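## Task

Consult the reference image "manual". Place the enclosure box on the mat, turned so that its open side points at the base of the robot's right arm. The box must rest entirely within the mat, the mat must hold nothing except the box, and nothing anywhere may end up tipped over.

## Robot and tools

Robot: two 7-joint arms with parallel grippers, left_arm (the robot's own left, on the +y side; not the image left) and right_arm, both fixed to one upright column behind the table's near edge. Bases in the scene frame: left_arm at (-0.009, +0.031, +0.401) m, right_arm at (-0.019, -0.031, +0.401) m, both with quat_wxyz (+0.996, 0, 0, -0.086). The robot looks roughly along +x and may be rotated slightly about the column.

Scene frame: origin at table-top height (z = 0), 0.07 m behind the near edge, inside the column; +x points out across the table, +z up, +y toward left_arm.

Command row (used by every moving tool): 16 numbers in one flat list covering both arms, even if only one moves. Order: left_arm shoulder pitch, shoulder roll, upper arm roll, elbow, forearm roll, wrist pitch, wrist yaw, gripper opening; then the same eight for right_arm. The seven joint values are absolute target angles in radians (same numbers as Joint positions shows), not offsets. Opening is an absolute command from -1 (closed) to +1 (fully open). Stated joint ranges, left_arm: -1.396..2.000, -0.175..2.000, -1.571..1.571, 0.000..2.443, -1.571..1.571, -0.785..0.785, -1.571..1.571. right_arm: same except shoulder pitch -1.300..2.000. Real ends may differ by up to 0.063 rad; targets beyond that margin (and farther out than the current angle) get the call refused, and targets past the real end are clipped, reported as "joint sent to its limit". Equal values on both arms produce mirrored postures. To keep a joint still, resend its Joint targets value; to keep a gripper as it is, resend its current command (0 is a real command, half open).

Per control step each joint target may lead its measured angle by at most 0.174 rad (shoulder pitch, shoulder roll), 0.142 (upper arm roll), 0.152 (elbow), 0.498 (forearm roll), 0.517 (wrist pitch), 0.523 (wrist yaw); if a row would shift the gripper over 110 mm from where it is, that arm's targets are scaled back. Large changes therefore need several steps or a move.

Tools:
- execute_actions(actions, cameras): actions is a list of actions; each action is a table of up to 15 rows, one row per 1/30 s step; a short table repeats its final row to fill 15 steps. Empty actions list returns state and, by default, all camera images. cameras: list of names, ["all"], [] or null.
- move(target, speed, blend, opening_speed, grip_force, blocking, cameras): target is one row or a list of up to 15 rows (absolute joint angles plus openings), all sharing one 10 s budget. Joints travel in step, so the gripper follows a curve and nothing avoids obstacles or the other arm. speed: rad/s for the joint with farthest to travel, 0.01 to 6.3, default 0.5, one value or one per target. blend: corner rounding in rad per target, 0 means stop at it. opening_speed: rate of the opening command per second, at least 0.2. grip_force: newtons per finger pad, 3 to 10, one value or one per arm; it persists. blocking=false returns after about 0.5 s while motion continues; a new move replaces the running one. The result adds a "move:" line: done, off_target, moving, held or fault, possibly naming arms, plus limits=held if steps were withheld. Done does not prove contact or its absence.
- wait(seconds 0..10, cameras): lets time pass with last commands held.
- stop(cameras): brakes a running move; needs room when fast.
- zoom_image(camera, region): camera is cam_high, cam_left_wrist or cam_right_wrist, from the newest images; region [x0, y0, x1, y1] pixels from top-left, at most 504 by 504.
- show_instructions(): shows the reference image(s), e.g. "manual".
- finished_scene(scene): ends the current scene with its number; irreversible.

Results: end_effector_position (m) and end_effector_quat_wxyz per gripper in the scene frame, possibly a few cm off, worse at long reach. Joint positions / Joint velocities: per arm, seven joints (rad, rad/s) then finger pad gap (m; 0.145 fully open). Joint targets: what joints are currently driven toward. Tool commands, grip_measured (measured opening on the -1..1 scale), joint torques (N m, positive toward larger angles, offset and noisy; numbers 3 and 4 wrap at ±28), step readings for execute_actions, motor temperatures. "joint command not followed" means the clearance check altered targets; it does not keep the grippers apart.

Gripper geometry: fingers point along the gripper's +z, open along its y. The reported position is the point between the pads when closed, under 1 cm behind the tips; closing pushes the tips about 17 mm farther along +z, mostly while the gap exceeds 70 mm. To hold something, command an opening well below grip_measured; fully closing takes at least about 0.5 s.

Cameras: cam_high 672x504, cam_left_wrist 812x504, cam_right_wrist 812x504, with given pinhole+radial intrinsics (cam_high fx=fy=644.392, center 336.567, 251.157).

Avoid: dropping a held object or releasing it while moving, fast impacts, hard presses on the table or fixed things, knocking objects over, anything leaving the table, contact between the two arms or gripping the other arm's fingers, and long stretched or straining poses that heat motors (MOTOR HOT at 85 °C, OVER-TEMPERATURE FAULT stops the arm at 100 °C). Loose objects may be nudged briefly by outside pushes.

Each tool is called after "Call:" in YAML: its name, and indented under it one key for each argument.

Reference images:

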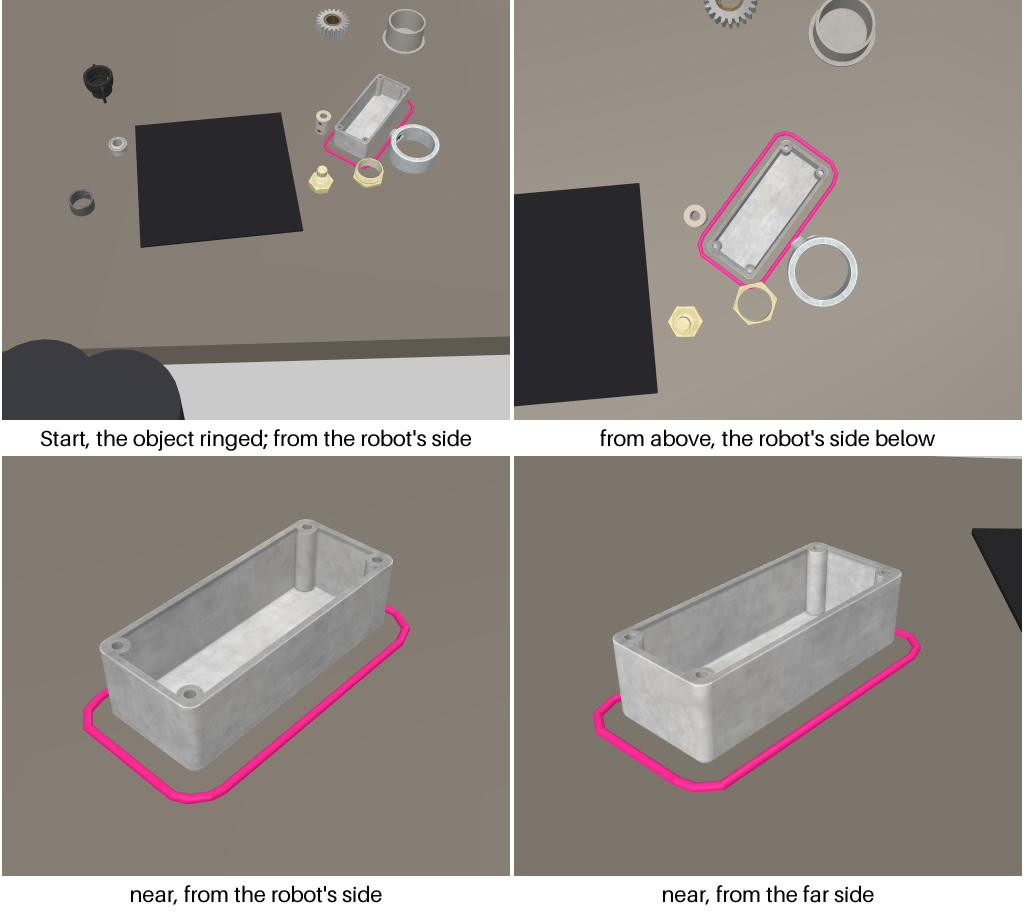

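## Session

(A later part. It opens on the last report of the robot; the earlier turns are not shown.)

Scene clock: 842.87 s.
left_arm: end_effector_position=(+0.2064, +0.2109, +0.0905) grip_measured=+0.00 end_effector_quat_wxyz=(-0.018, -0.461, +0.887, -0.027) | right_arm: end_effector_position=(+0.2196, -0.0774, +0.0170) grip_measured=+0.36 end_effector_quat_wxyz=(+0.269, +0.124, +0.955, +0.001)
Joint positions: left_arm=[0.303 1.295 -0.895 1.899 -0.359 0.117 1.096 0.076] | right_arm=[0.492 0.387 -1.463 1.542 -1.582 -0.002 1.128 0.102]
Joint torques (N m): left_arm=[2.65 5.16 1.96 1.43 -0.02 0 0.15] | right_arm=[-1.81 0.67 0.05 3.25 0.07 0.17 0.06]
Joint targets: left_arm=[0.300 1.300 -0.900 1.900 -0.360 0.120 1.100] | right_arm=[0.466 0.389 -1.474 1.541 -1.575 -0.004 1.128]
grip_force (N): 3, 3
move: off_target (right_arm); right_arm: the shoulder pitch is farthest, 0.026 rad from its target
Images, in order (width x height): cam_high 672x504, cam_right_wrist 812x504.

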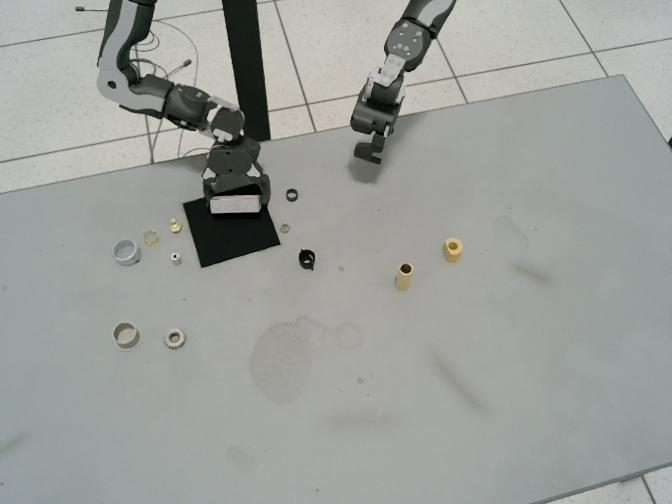

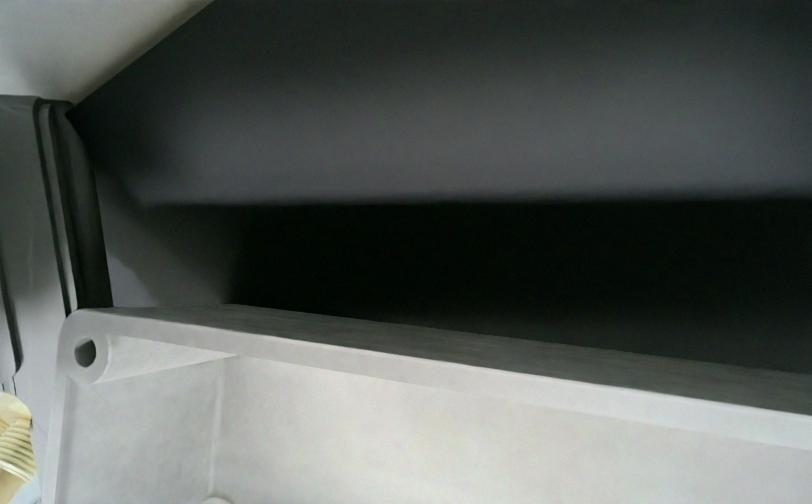

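Call:
move:
  target:
    - [0.3,1.3,-0.9,1.9,-0.36,0.12,1.1,0,0.494,0.389,-1.488,1.54,-1.565,-0.013,1.119,-1]
    - [0.3,1.3,-0.9,1.9,-0.36,0.12,1.1,0,0.702,0.3545,-1.4832,1.5234,-1.5,-0.075,1.216,-1]
    - [0.3,1.3,-0.9,1.9,-0.36,0.12,1.1,0,0.807,0.391,-1.571,1.423,-1.55,0.022,0.967,-1]
    - [0.3,1.3,-0.9,1.9,-0.36,0.12,1.1,0,0.7595,0.2434,-1.571,1.1684,-1.565,0.022,0.967,-1]
  speed: [0.2,0.2,0.2,0.15]
  grip_force: 10
  blend: [0,0.03,0.02,0]
  cameras: ["cam_high","cam_right_wrist"]

Call:
zoom_image:
  camera: "cam_high"
  region: [180, 160, 300, 280]

Scene clock: 920.80 s.
left_arm: end_effector_position=(+0.2064, +0.2109, +0.0905) grip_measured=+0.00 end_effector_quat_wxyz=(-0.018, -0.461, +0.887, -0.027) | right_arm: end_effector_position=(+0.3218, -0.0986, +0.0331) grip_measured=+0.36 end_effector_quat_wxyz=(+0.362, +0.090, +0.927, -0.045)
Joint positions: left_arm=[0.303 1.295 -0.895 1.899 -0.359 0.117 1.096 0.076] | right_arm=[0.764 0.245 -1.579 1.172 -1.548 0.004 0.961 0.102]
Joint torques (N m): left_arm=[2.65 5.18 1.96 1.47 -0.02 -0.02 0.13] | right_arm=[6.63 -0.59 1.52 1.81 -0.4 0.51 0]
Joint targets: left_arm=[0.300 1.300 -0.900 1.900 -0.360 0.120 1.100] | right_arm=[0.760 0.243 -1.585 1.169 -1.556 0.012 0.957]
move: off_target (right_arm); right_arm: the wrist pitch is farthest, 0.018 rad from its target
Images, in order (width x height): cam_high 672x504, cam_right_wrist 812x504.

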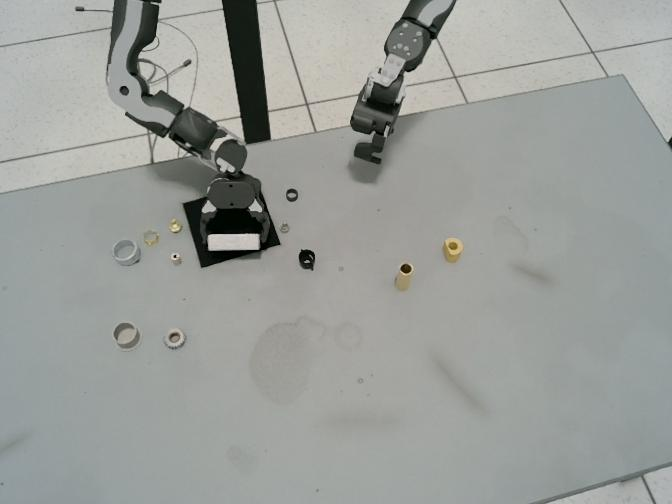

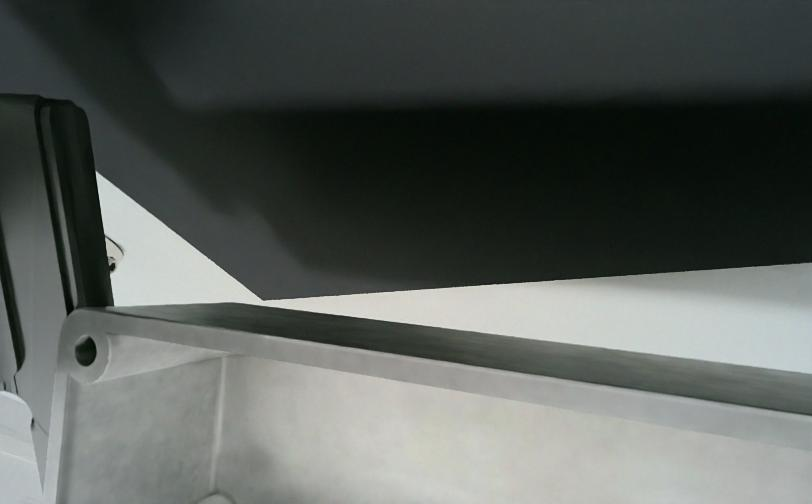

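Scaled by 4.200 from the camera's 672x504 image, which has a finer 960x720 frame.

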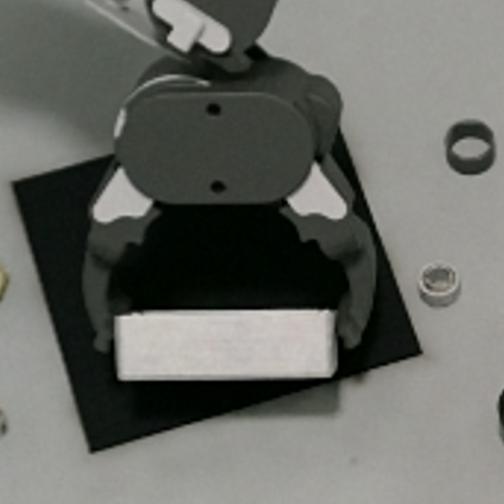

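Call:
move:
  target:
    - [0.3,1.3,-0.9,1.9,-0.36,0.12,1.1,0,0.738,0.185,-1.571,1.07,-1.57,0.022,0.967,0.2]
    - [0.3,1.3,-0.9,1.9,-0.36,0.12,1.1,0,0.685,0.314,-1.571,1.289,-1.57,0.022,0.967,0.2]
  speed: 0.06
  grip_force: 3
  blend: [0.01,0]
  cameras: ["cam_high","cam_right_wrist"]

Call:
zoom_image:
  camera: "cam_high"
  region: [180, 160, 300, 280]

Scene clock: 934.40 s.
left_arm: end_effector_position=(+0.2064, +0.2109, +0.0905) grip_measured=+0.00 end_effector_quat_wxyz=(-0.018, -0.461, +0.887, -0.027) | right_arm: end_effector_position=(+0.2925, -0.0965, +0.0225) grip_measured=+0.36 end_effector_quat_wxyz=(+0.346, +0.088, +0.934, -0.026)
Joint positions: left_arm=[0.303 1.295 -0.895 1.899 -0.359 0.117 1.096 0.076] | right_arm=[0.692 0.313 -1.573 1.282 -1.574 0.026 0.968 0.102]
Joint torques (N m): left_arm=[2.55 5.16 2.03 1.48 -0.01 -0.03 0.14] | right_arm=[4.97 0.44 3.11 3.71 -0.08 0.17 0.09]
Joint targets: left_arm=[0.300 1.300 -0.900 1.900 -0.360 0.120 1.100] | right_arm=[0.685 0.314 -1.570 1.288 -1.570 0.022 0.968]
grip_force (N): 3, 3
move: done
Images, in order (width x height): cam_high 672x504, cam_right_wrist 812x504.

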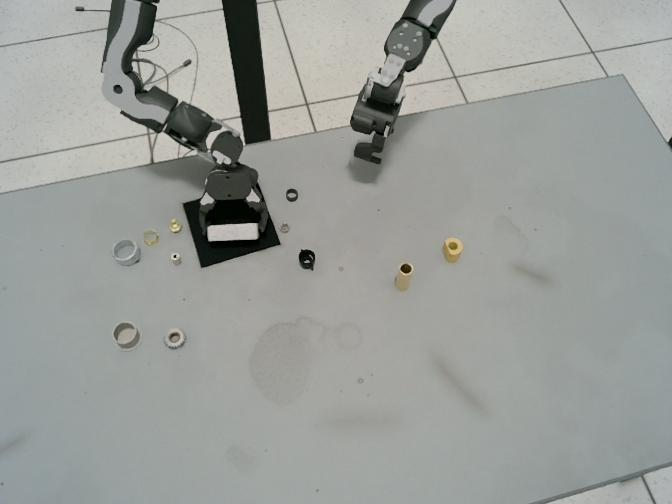

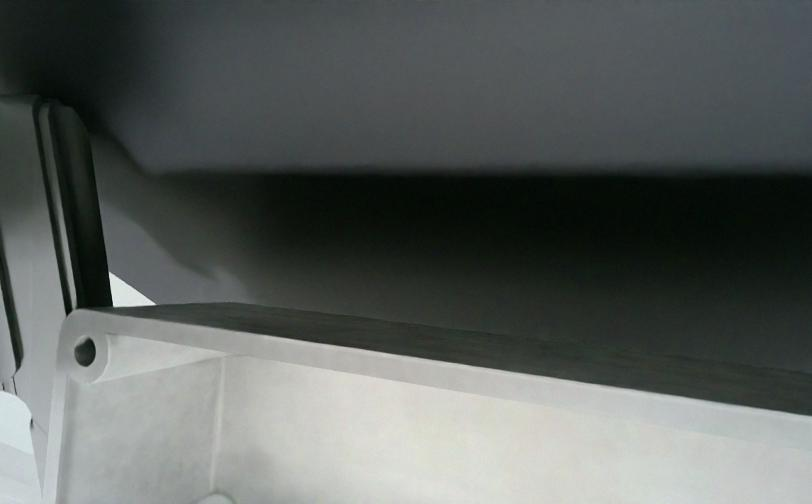

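Scaled by 4.200 from the camera's 672x504 image, which has a finer 960x720 frame.

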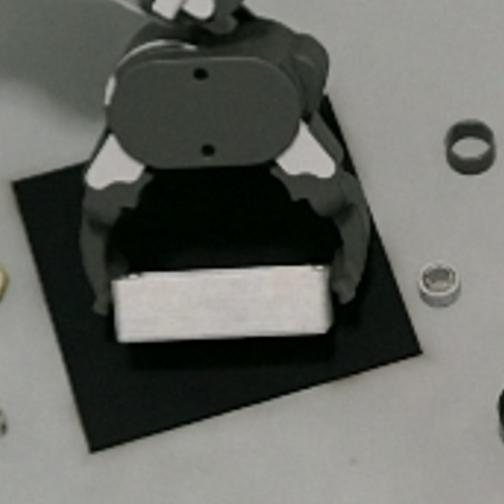

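Call:
move:
  target:
    - [0.3,1.3,-0.9,1.9,-0.36,0.12,1.1,0,0.668,0.268,-1.571,1.205,-1.57,0.022,0.967,0.3]
    - [0.3,1.3,-0.9,1.9,-0.36,0.12,1.1,0,0.63,0.367,-1.571,1.36,-1.57,0.022,0.967,0.3]
  speed: 0.06
  grip_force: 3
  blend: [0.01,0]
  cameras: ["cam_high","cam_right_wrist"]

Call:
zoom_image:
  camera: "cam_high"
  region: [180, 160, 300, 280]

Scene clock: 947.90 s.
left_arm: end_effector_position=(+0.2064, +0.2109, +0.0905) grip_measured=+0.00 end_effector_quat_wxyz=(-0.018, -0.461, +0.887, -0.027) | right_arm: end_effector_position=(+0.2768, -0.0973, +0.0209) grip_measured=+0.36 end_effector_quat_wxyz=(+0.338, +0.094, +0.936, -0.010)
Joint positions: left_arm=[0.303 1.295 -0.895 1.899 -0.359 0.117 1.096 0.076] | right_arm=[0.654 0.364 -1.561 1.359 -1.582 0.041 0.968 0.102]
Joint torques (N m): left_arm=[2.65 5.16 2 1.47 0 -0.02 0.14] | right_arm=[-0.01 0.99 0.58 3.08 0.04 0.01 0.01]
Joint targets: left_arm=[0.300 1.300 -0.900 1.900 -0.360 0.120 1.100] | right_arm=[0.630 0.367 -1.571 1.360 -1.574 0.032 0.966]
grip_force (N): 3, 3
move: off_target (right_arm); right_arm: the shoulder pitch is farthest, 0.024 rad from its target
Images, in order (width x height): cam_high 672x504, cam_right_wrist 812x504.

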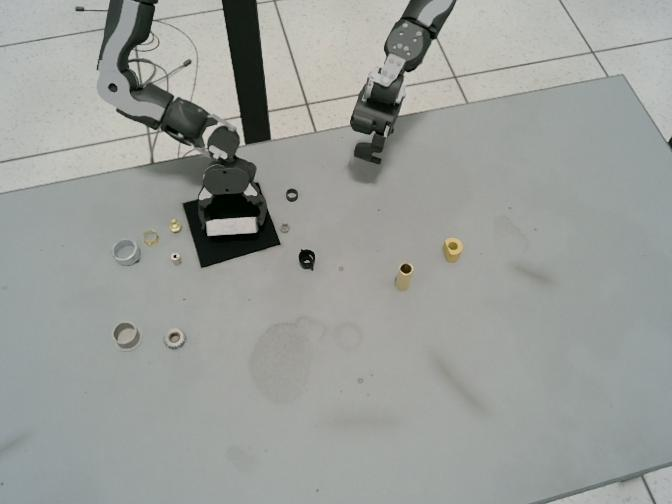

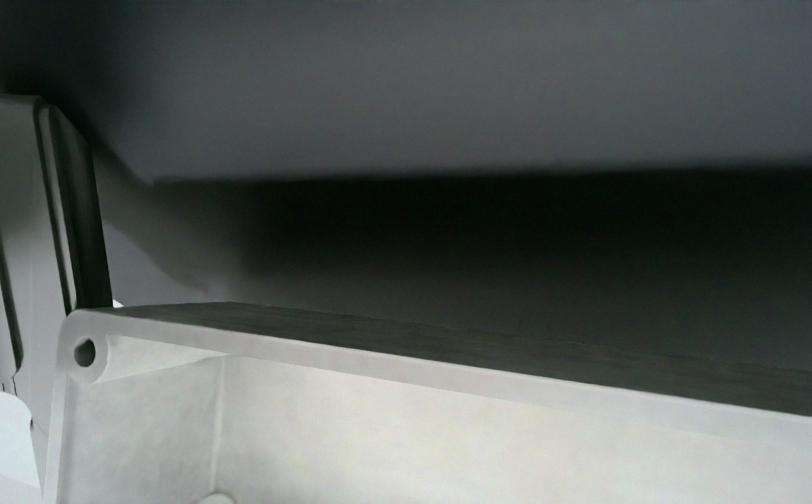

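Scaled by 4.200 from the camera's 672x504 image, which has a finer 960x720 frame.

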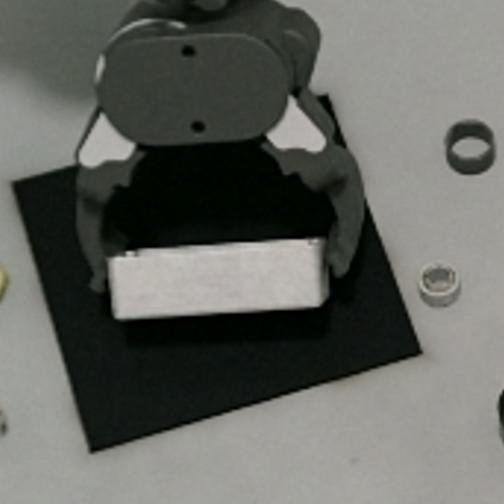

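Call:
move:
  target:
    - [0.3,1.3,-0.9,1.9,-0.36,0.12,1.1,0,0.690,0.43,-1.571,1.47,-1.57,0.022,0.99,-1]
    - [0.3,1.3,-0.9,1.9,-0.36,0.12,1.1,0,0.775,0.32,-1.571,1.30,-1.57,0.022,0.967,-1]
  speed: 0.2
  grip_force: 10
  blend: [0.01,0]

Call:
move:
  target:
    - [0.3,1.3,-0.9,1.9,-0.36,0.12,1.1,0,0.7155,0.205,-1.571,1.104,-1.57,0.022,0.967,0.3]
    - [0.3,1.3,-0.9,1.9,-0.36,0.12,1.1,0,0.664,0.304,-1.571,1.274,-1.57,0.022,0.99,0.3]
  speed: 0.07
  grip_force: 3
  cameras: ["cam_high","cam_right_wrist"]

Call:
zoom_image:
  camera: "cam_high"
  region: [180, 160, 300, 280]

Scene clock: 978.20 s.
left_arm: end_effector_position=(+0.2064, +0.2109, +0.0905) grip_measured=+0.00 end_effector_quat_wxyz=(-0.018, -0.461, +0.887, -0.027) | right_arm: end_effector_position=(+0.3179, -0.0994, +0.0497) grip_measured=+0.36 end_effector_quat_wxyz=(+0.377, +0.086, +0.922, -0.023)
Joint positions: left_arm=[0.303 1.295 -0.895 1.899 -0.359 0.117 1.096 0.076] | right_arm=[0.769 0.321 -1.567 1.304 -1.565 0.015 0.971 0.102]
Joint torques (N m): left_arm=[2.6 5.1 2.03 1.52 -0.04 0 0.15] | right_arm=[9.03 -0.17 1.85 1.89 -0.22 0.22 -0.04]
Joint targets: left_arm=[0.300 1.300 -0.900 1.900 -0.360 0.120 1.100] | right_arm=[0.775 0.320 -1.572 1.301 -1.565 0.012 0.967]
move: done

Scene clock: 983.90 s.
left_arm: end_effector_position=(+0.2064, +0.2109, +0.0905) grip_measured=+0.00 end_effector_quat_wxyz=(-0.018, -0.461, +0.887, -0.027) | right_arm: end_effector_position=(+0.2917, -0.0964, +0.0211) grip_measured=+0.36 end_effector_quat_wxyz=(+0.349, +0.100, +0.931, -0.030)
Joint positions: left_arm=[0.303 1.295 -0.895 1.899 -0.359 0.117 1.096 0.076] | right_arm=[0.68 0.301 -1.566 1.272 -1.582 0.046 0.984 0.102]
Joint torques (N m): left_arm=[2.68 5.18 1.99 1.5 0.02 -0.03 0.16] | right_arm=[2.62 0.62 1.81 3.18 0.07 -0.1 0.29]
Joint targets: left_arm=[0.300 1.300 -0.900 1.900 -0.360 0.120 1.100] | right_arm=[0.664 0.304 -1.569 1.274 -1.574 0.032 0.991]
grip_force (N): 3, 3
move: off_target (right_arm); right_arm: the wrist pitch is farthest, 0.024 rad from its target
Images, in order (width x height): cam_high 672x504, cam_right_wrist 812x504.

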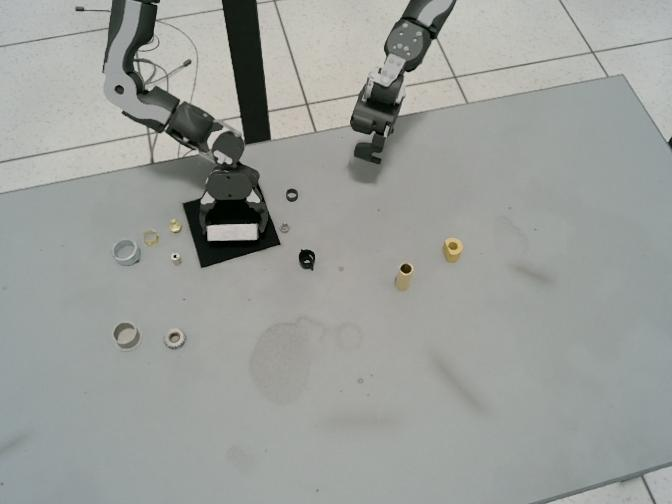

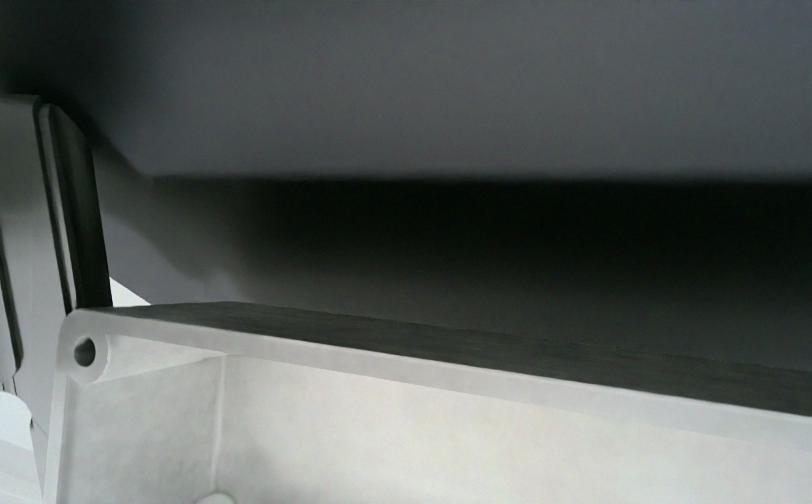

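Scaled by 4.200 from the camera's 672x504 image, which has a finer 960x720 frame.

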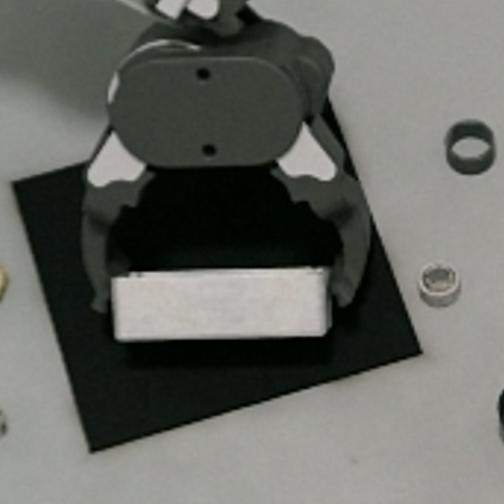

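Call:
move:
  target:
    - [0.3,1.3,-0.9,1.9,-0.36,0.12,1.1,0,0.60,0.304,-1.571,1.274,-1.57,0.022,0.99,0.31]
  speed: 0.07
  grip_force: 3
  cameras: ["cam_high","cam_right_wrist"]

Call:
zoom_image:
  camera: "cam_high"
  region: [180, 160, 300, 280]

Scene clock: 992.37 s.
left_arm: end_effector_position=(+0.2064, +0.2109, +0.0905) grip_measured=+0.00 end_effector_quat_wxyz=(-0.018, -0.461, +0.887, -0.027) | right_arm: end_effector_position=(+0.2867, -0.0962, +0.0172) grip_measured=+0.36 end_effector_quat_wxyz=(+0.341, +0.112, +0.933, -0.027)
Joint positions: left_arm=[0.303 1.295 -0.895 1.899 -0.359 0.117 1.096 0.076] | right_arm=[0.654 0.302 -1.54 1.273 -1.582 0.046 0.987 0.102]
Joint torques (N m): left_arm=[2.62 5.21 1.98 1.44 0.01 -0.02 0.17] | right_arm=[-7.58 0.46 -0.94 3.02 0.12 -0.38 0.2]
Joint targets: left_arm=[0.300 1.300 -0.900 1.900 -0.360 0.120 1.100] | right_arm=[0.600 0.304 -1.557 1.274 -1.571 0.022 0.991]
grip_force (N): 3, 3
move: off_target (right_arm); right_arm: the shoulder pitch is farthest, 0.054 rad from its target
Images, in order (width x height): cam_high 672x504, cam_right_wrist 812x504.

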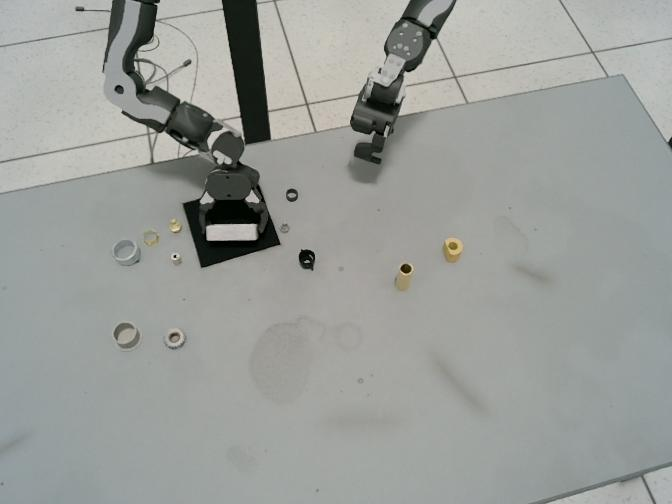

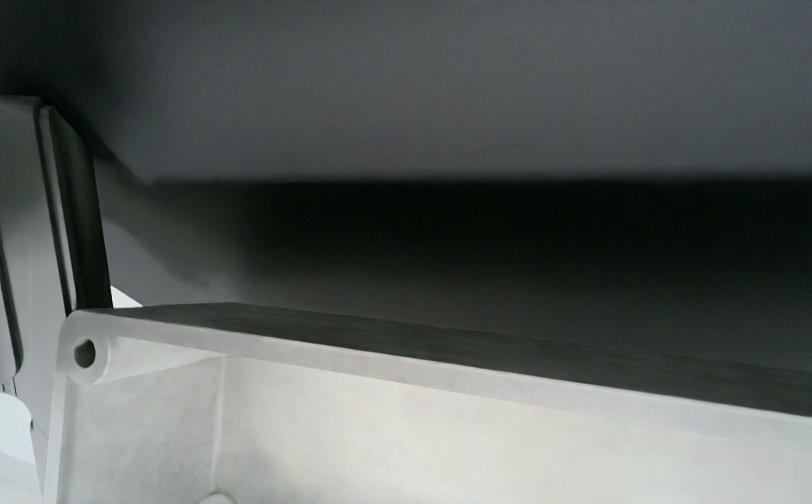

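Scaled by 4.200 from the camera's 672x504 image, which has a finer 960x720 frame.

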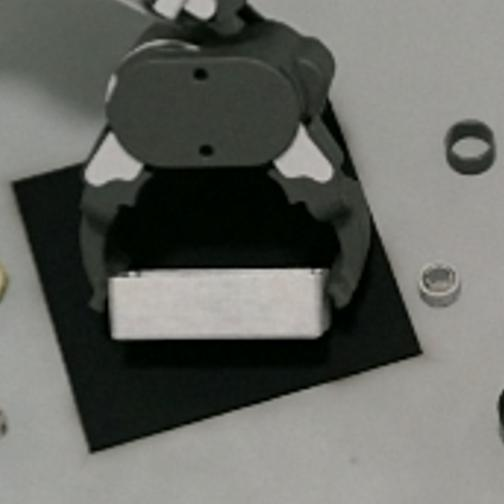

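Call:
move:
  target:
    - [0.3,1.3,-0.9,1.9,-0.36,0.12,1.1,0,0.72,0.40,-1.571,1.43,-1.57,0.022,0.99,-1]
    - [0.3,1.3,-0.9,1.9,-0.36,0.12,1.1,0,0.90,0.27,-1.435,1.2,-0.42,-0.64,1.41,-1]
  speed: 0.3
  grip_force: 10
  blend: [0.03,0]
  cameras: ["cam_high","cam_right_wrist"]

Call:
zoom_image:
  camera: "cam_high"
  region: [180, 160, 300, 280]

Scene clock: 1057.40 s.
left_arm: end_effector_position=(+0.2064, +0.2109, +0.0905) grip_measured=+0.00 end_effector_quat_wxyz=(-0.018, -0.461, +0.887, -0.027) | right_arm: end_effector_position=(+0.2077, -0.0768, +0.0488) grip_measured=+0.36 end_effector_quat_wxyz=(-0.151, +0.086, +0.985, +0.022)
Joint positions: left_arm=[0.303 1.295 -0.895 1.899 -0.359 0.117 1.096 0.076] | right_arm=[0.893 0.272 -1.458 1.203 -0.428 -0.635 1.404 0.102]
Joint torques (N m): left_arm=[2.55 5.13 1.89 1.52 0 -0.04 0.16] | right_arm=[10.11 -0.38 4.48 1.63 0.31 -0.02 0.22]
Joint targets: left_arm=[0.300 1.300 -0.900 1.900 -0.360 0.120 1.100] | right_arm=[0.900 0.270 -1.450 1.199 -0.424 -0.640 1.409]
move: off_target (right_arm); right_arm: the upper arm roll is farthest, 0.023 rad from its target
Images, in order (width x height): cam_high 672x504, cam_right_wrist 812x504.

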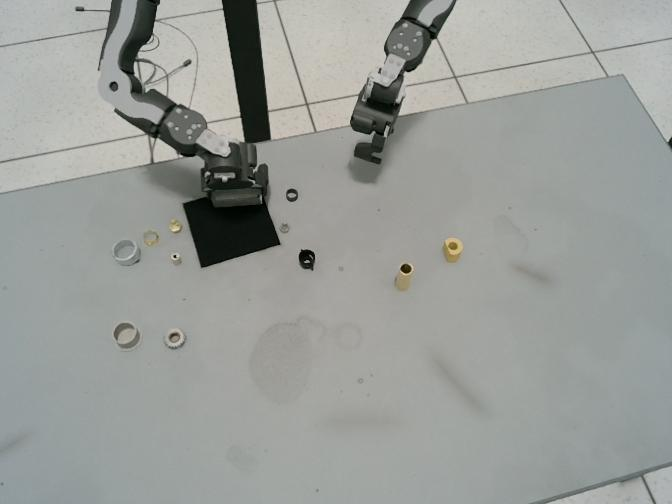

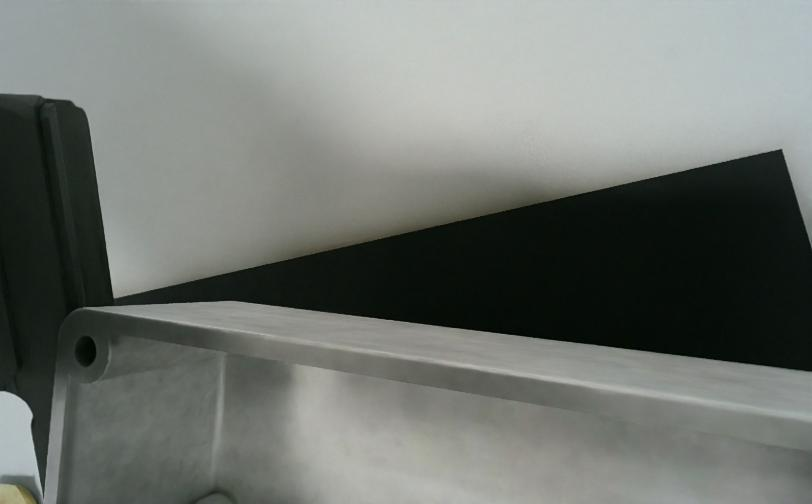

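Scaled by 4.200 from the camera's 672x504 image, which has a finer 960x720 frame.

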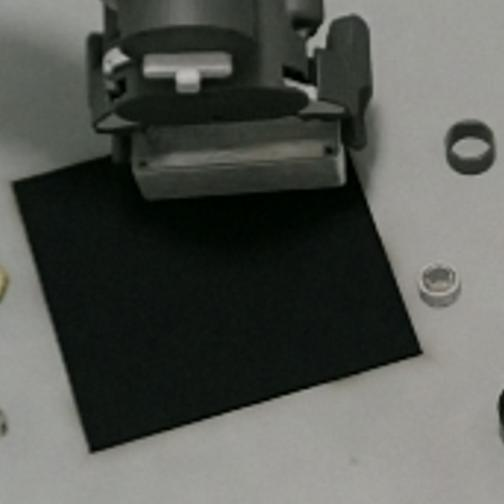

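Call:
move:
  target:
    - [0.3,1.3,-0.9,1.9,-0.36,0.12,1.1,0,0.93,0.25,-1.435,1.14,-0.48,-0.65,1.37,-1]
    - [0.3,1.3,-0.9,1.9,-0.36,0.12,1.1,0,0.8667,0.1601,-1.4351,0.956,-0.5834,-0.682,1.281,-1]
  speed: 0.12
  blend: [0.03,0]
  cameras: ["cam_high","cam_right_wrist"]

Call:
zoom_image:
  camera: "cam_high"
  region: [180, 160, 300, 280]

Scene clock: 1066.87 s.
left_arm: end_effector_position=(+0.2064, +0.2109, +0.0905) grip_measured=+0.00 end_effector_quat_wxyz=(-0.018, -0.461, +0.887, -0.027) | right_arm: end_effector_position=(+0.2350, -0.0790, +0.0236) grip_measured=+0.36 end_effector_quat_wxyz=(-0.119, +0.115, +0.986, +0.007)
Joint positions: left_arm=[0.303 1.295 -0.895 1.899 -0.359 0.117 1.096 0.076] | right_arm=[0.873 0.162 -1.44 0.962 -0.58 -0.677 1.294 0.102]
Joint torques (N m): left_arm=[2.6 5.13 1.95 1.5 -0.01 -0.03 0.16] | right_arm=[6.95 -0.67 3.62 1.5 0.07 0 -0.06]
Joint targets: left_arm=[0.300 1.300 -0.900 1.900 -0.360 0.120 1.100] | right_arm=[0.867 0.160 -1.434 0.957 -0.584 -0.681 1.287]
move: off_target (right_arm); blend cut to 0.0295 rad at target 1; right_arm: the wrist yaw is farthest, 0.013 rad from its target
Images, in order (width x height): cam_high 672x504, cam_right_wrist 812x504.

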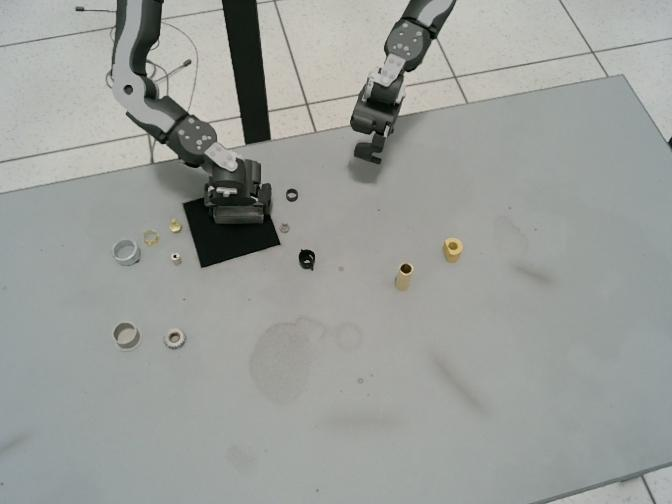

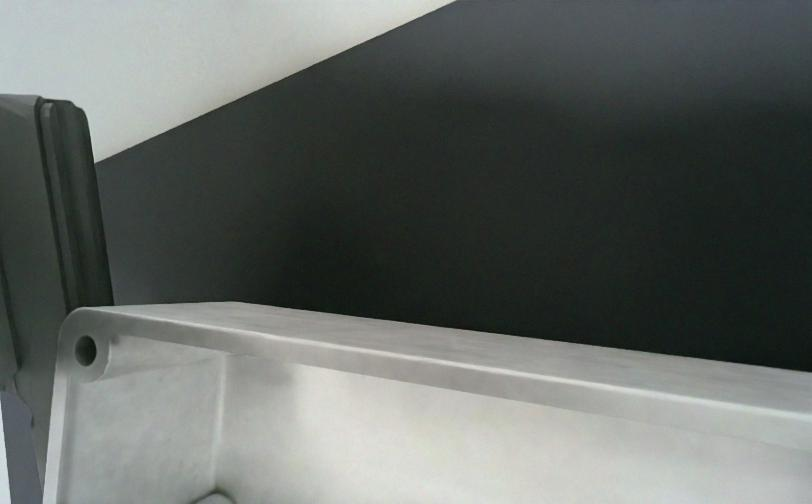

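Scaled by 4.200 from the camera's 672x504 image, which has a finer 960x720 frame.

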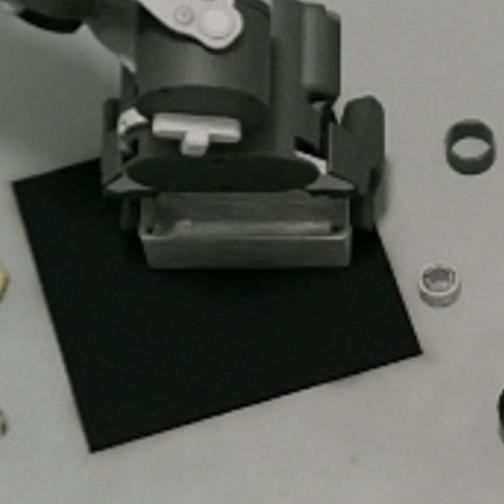

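Call:
move:
  target:
    - [0.3,1.3,-0.9,1.9,-0.36,0.12,1.1,0,0.861,0.1601,-1.4351,0.952,-0.5834,-0.682,1.281,-1]
    - [0.3,1.3,-0.9,1.9,-0.36,0.12,1.1,0,0.861,0.1601,-1.4351,0.952,-0.5834,-0.682,1.281,0.58]
    - [0.3,1.3,-0.9,1.9,-0.36,0.12,1.1,0,0.9652,0.0744,-1.571,0.736,-0.328,-0.785,1.29,0.58]
  speed: [0.05,0.1,0.15]
  opening_speed: 0.4
  cameras: ["cam_high","cam_right_wrist"]

Call:
zoom_image:
  camera: "cam_high"
  region: [180, 160, 300, 280]

Scene clock: 1081.53 s.
left_arm: end_effector_position=(+0.2064, +0.2109, +0.0905) grip_measured=+0.00 end_effector_quat_wxyz=(-0.018, -0.461, +0.887, -0.027) | right_arm: end_effector_position=(+0.2380, -0.0763, +0.0247) grip_measured=+0.58 end_effector_quat_wxyz=(-0.184, +0.145, +0.972, +0.022)
Joint positions: left_arm=[0.303 1.295 -0.895 1.899 -0.359 0.117 1.096 0.076] | right_arm=[0.958 0.077 -1.566 0.738 -0.33 -0.763 1.28 0.117]
Joint torques (N m): left_arm=[2.57 5.24 2.02 1.48 -0.01 -0.01 0.15] | right_arm=[11.25 -0.67 1.07 1.21 0.27 -0.05 0.19]
Joint targets: left_arm=[0.300 1.300 -0.900 1.900 -0.360 0.120 1.100] | right_arm=[0.965 0.074 -1.571 0.735 -0.327 -0.768 1.284]
joint sent to its limit (right arm) — joint 6 (wrist pitch), lower limit.
move: off_target (right_arm); target 2's new numbers were sent with right_arm's shoulder pitch 0.011 rad from that target; right_arm: the wrist pitch is farthest, 0.022 rad from its target
Images, in order (width x height): cam_high 672x504, cam_right_wrist 812x504.

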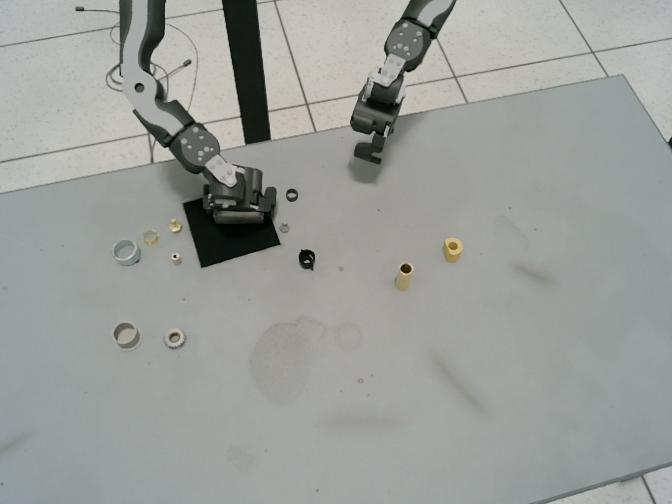

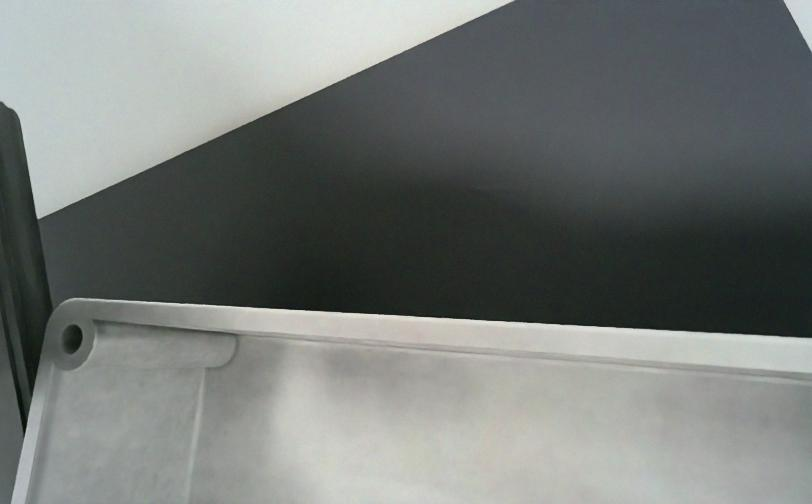

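Scaled by 4.200 from the camera's 672x504 image, which has a finer 960x720 frame.

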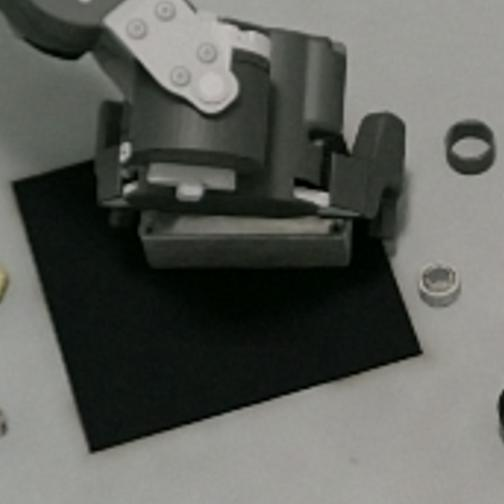

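Call:
move:
  target:
    - [0.3,1.3,-0.9,1.9,-0.36,0.12,1.1,0,0.972,0.0944,-1.571,0.757,-0.328,-0.77,1.29,0.58]
    - [0.3,1.3,-0.9,1.9,-0.36,0.12,1.1,0,0.972,0.0944,-1.571,0.757,-0.328,-0.77,1.29,0]
  speed: 0.1
  opening_speed: 0.4

Call:
move:
  target:
    - [0.3,1.3,-0.9,1.9,-0.36,0.12,1.1,0,0.972,0.16,-1.5,0.87,-0.40,-0.74,1.29,-1]
    - [0.3,1.3,-0.9,1.9,-0.36,0.12,1.1,0,0.93,0.25,-1.435,1.2,-0.48,-0.65,1.37,-1]
    - [0.3,1.3,-0.9,1.9,-0.36,0.12,1.1,0,0.72,0.42,-1.571,1.52,-1.5,0.0,1.0,-1]
    - [0.3,1.3,-0.9,1.9,-0.36,0.12,1.1,0,0.775,0.38,-1.571,1.38,-1.57,0.022,0.967,-1]
  speed: [0.15,0.3,0.4,0.3]
  grip_force: 10
  blend: [0.03,0.05,0.05,0]
  cameras: ["cam_high","cam_right_wrist"]

Call:
zoom_image:
  camera: "cam_high"
  region: [180, 160, 300, 280]

Scene clock: 1100.57 s.
left_arm: end_effector_position=(+0.2064, +0.2109, +0.0905) grip_measured=+0.00 end_effector_quat_wxyz=(-0.018, -0.461, +0.887, -0.027) | right_arm: end_effector_position=(+0.2392, -0.0807, +0.0269) grip_measured=+0.37 end_effector_quat_wxyz=(-0.181, +0.143, +0.973, +0.020)
Joint positions: left_arm=[0.303 1.295 -0.895 1.899 -0.359 0.117 1.096 0.076] | right_arm=[0.965 0.093 -1.566 0.755 -0.329 -0.764 1.286 0.102]
Joint torques (N m): left_arm=[2.76 5.16 1.99 1.46 0 -0.01 0.15] | right_arm=[11.22 0.09 1.18 2.19 0.23 0.01 0.22]
Joint targets: left_arm=[0.300 1.300 -0.900 1.900 -0.360 0.120 1.100] | right_arm=[0.972 0.094 -1.571 0.757 -0.328 -0.768 1.291]
joint sent to its limit (right arm) — joint 6 (wrist pitch), lower limit.
move: done; joint sent to its limit at target 1

Scene clock: 1105.73 s.
left_arm: end_effector_position=(+0.2064, +0.2109, +0.0905) grip_measured=+0.00 end_effector_quat_wxyz=(-0.018, -0.461, +0.887, -0.027) | right_arm: end_effector_position=(+0.3097, -0.1057, +0.0538) grip_measured=+0.37 end_effector_quat_wxyz=(+0.371, +0.082, +0.925, -0.015)
Joint positions: left_arm=[0.303 1.295 -0.895 1.899 -0.359 0.117 1.096 0.076] | right_arm=[0.769 0.382 -1.567 1.382 -1.554 0.004 0.971 0.102]
Joint torques (N m): left_arm=[2.65 5.1 1.92 1.51 -0.02 -0.02 0.18] | right_arm=[8.77 0.04 1.87 2.02 -0.39 0.51 -0.07]
Joint targets: left_arm=[0.300 1.300 -0.900 1.900 -0.360 0.120 1.100] | right_arm=[0.775 0.380 -1.572 1.379 -1.561 0.012 0.967]
move: off_target (right_arm); right_arm: the wrist pitch is farthest, 0.018 rad from its target
Images, in order (width x height): cam_high 672x504, cam_right_wrist 812x504.

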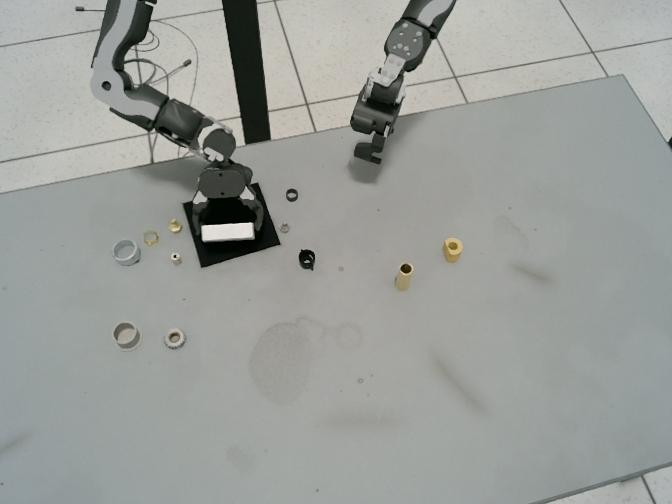

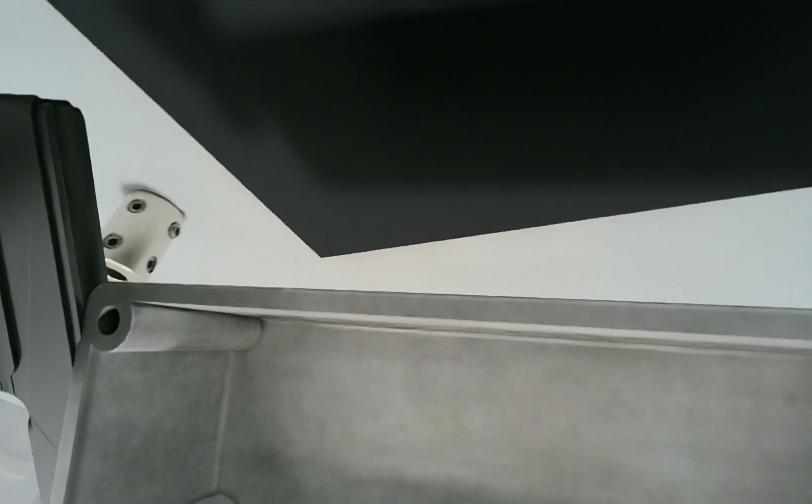

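Scaled by 4.200 from the camera's 672x504 image, which has a finer 960x720 frame.

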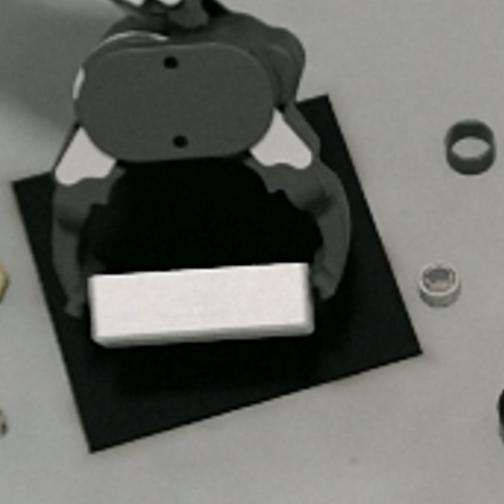

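Call:
move:
  target:
    - [0.3,1.3,-0.9,1.9,-0.36,0.12,1.1,0,0.742,0.282,-1.571,1.205,-1.57,0.022,0.985,0.31]
    - [0.3,1.3,-0.9,1.9,-0.36,0.12,1.1,0,0.68,0.335,-1.571,1.295,-1.57,0.022,1.0,0.31]
  speed: [0.15,0.05]
  grip_force: 3
  cameras: ["cam_high","cam_right_wrist"]

Call:
zoom_image:
  camera: "cam_high"
  region: [180, 160, 300, 280]

Scene clock: 1121.93 s.
left_arm: end_effector_position=(+0.2064, +0.2109, +0.0905) grip_measured=+0.00 end_effector_quat_wxyz=(-0.018, -0.461, +0.887, -0.027) | right_arm: end_effector_position=(+0.2918, -0.1082, +0.0230) grip_measured=+0.31 end_effector_quat_wxyz=(+0.348, +0.101, +0.931, -0.041)
Joint positions: left_arm=[0.303 1.295 -0.895 1.899 -0.359 0.117 1.096 0.076] | right_arm=[0.689 0.333 -1.566 1.292 -1.576 0.037 0.993 0.098]
Joint torques (N m): left_arm=[2.62 5.08 1.95 1.47 0.01 -0.02 0.14] | right_arm=[4.55 0.7 1.84 3.48 -0.01 0.12 0.27]
Joint targets: left_arm=[0.300 1.300 -0.900 1.900 -0.360 0.120 1.100] | right_arm=[0.680 0.335 -1.569 1.296 -1.570 0.031 1.000]
grip_force (N): 3, 3
move: off_target (right_arm); right_arm: the wrist pitch is farthest, 0.015 rad from its target
Images, in order (width x height): cam_high 672x504, cam_right_wrist 812x504.

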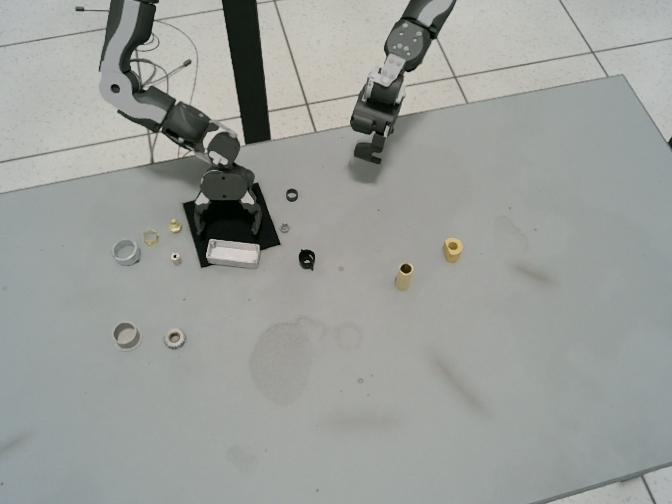

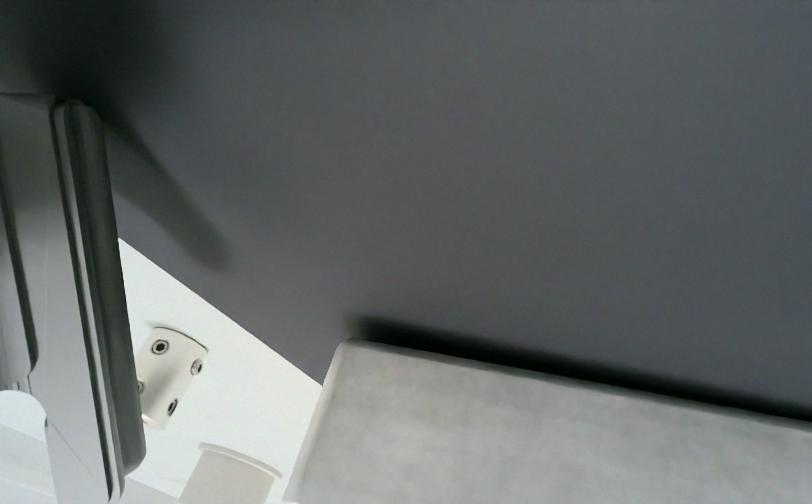

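Scaled by 4.200 from the camera's 672x504 image, which has a finer 960x720 frame.

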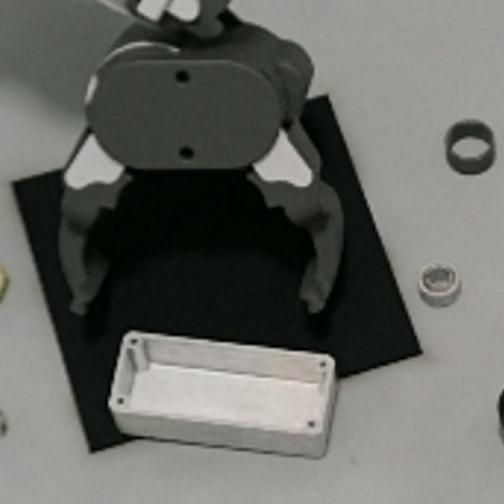

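Call:
move:
  target:
    - [0.3,1.3,-0.9,1.9,-0.36,0.12,1.1,0,0.74,0.48,-1.571,1.6,-1.4,-0.1,1.0,0.31]
    - [0.3,1.3,-0.9,1.9,-0.36,0.12,1.1,0,0.94,0.38,-1.43,1.35,-0.97,-0.40,1.12,0.75]
    - [0.3,1.3,-0.9,1.9,-0.36,0.12,1.1,0,0.955,0.31,-1.43,1.18,-0.97,-0.40,1.12,0.75]
  speed: 0.5
  blend: [0.03,0.05,0]
  grip_force: 10
  cameras: ["cam_high"]

Call:
zoom_image:
  camera: "cam_high"
  region: [180, 160, 300, 280]

Scene clock: 1152.47 s.
left_arm: end_effector_position=(+0.2064, +0.2109, +0.0905) grip_measured=+0.00 end_effector_quat_wxyz=(-0.018, -0.461, +0.887, -0.027) | right_arm: end_effector_position=(+0.3130, -0.1191, +0.0626) grip_measured=+0.75 end_effector_quat_wxyz=(+0.133, +0.151, +0.979, -0.014)
Joint positions: left_arm=[0.303 1.295 -0.895 1.899 -0.359 0.117 1.096 0.076] | right_arm=[0.947 0.312 -1.435 1.183 -0.97 -0.407 1.117 0.129]
Joint torques (N m): left_arm=[2.44 5.16 2 1.46 -0.01 -0.02 0.15] | right_arm=[11.2 0.01 3.96 1.52 0 0.11 0.19]
Joint targets: left_arm=[0.300 1.300 -0.900 1.900 -0.360 0.120 1.100] | right_arm=[0.955 0.310 -1.431 1.179 -0.969 -0.409 1.121]
move: done; blend cut to 0 rad at target 2
Images, in order (width x height): cam_high 672x504.

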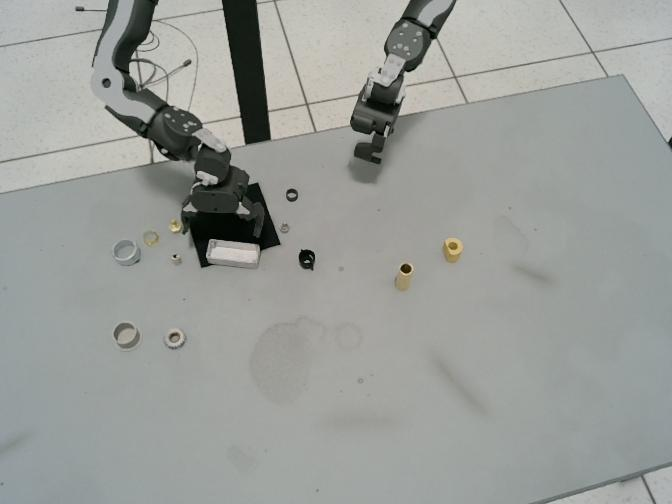

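Scaled by 4.200 from the camera's 672x504 image, which has a finer 960x720 frame.

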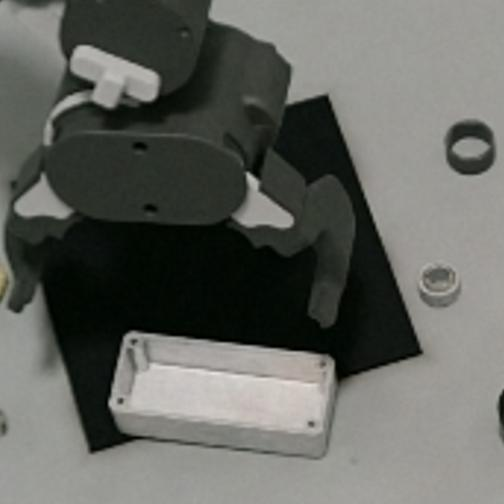

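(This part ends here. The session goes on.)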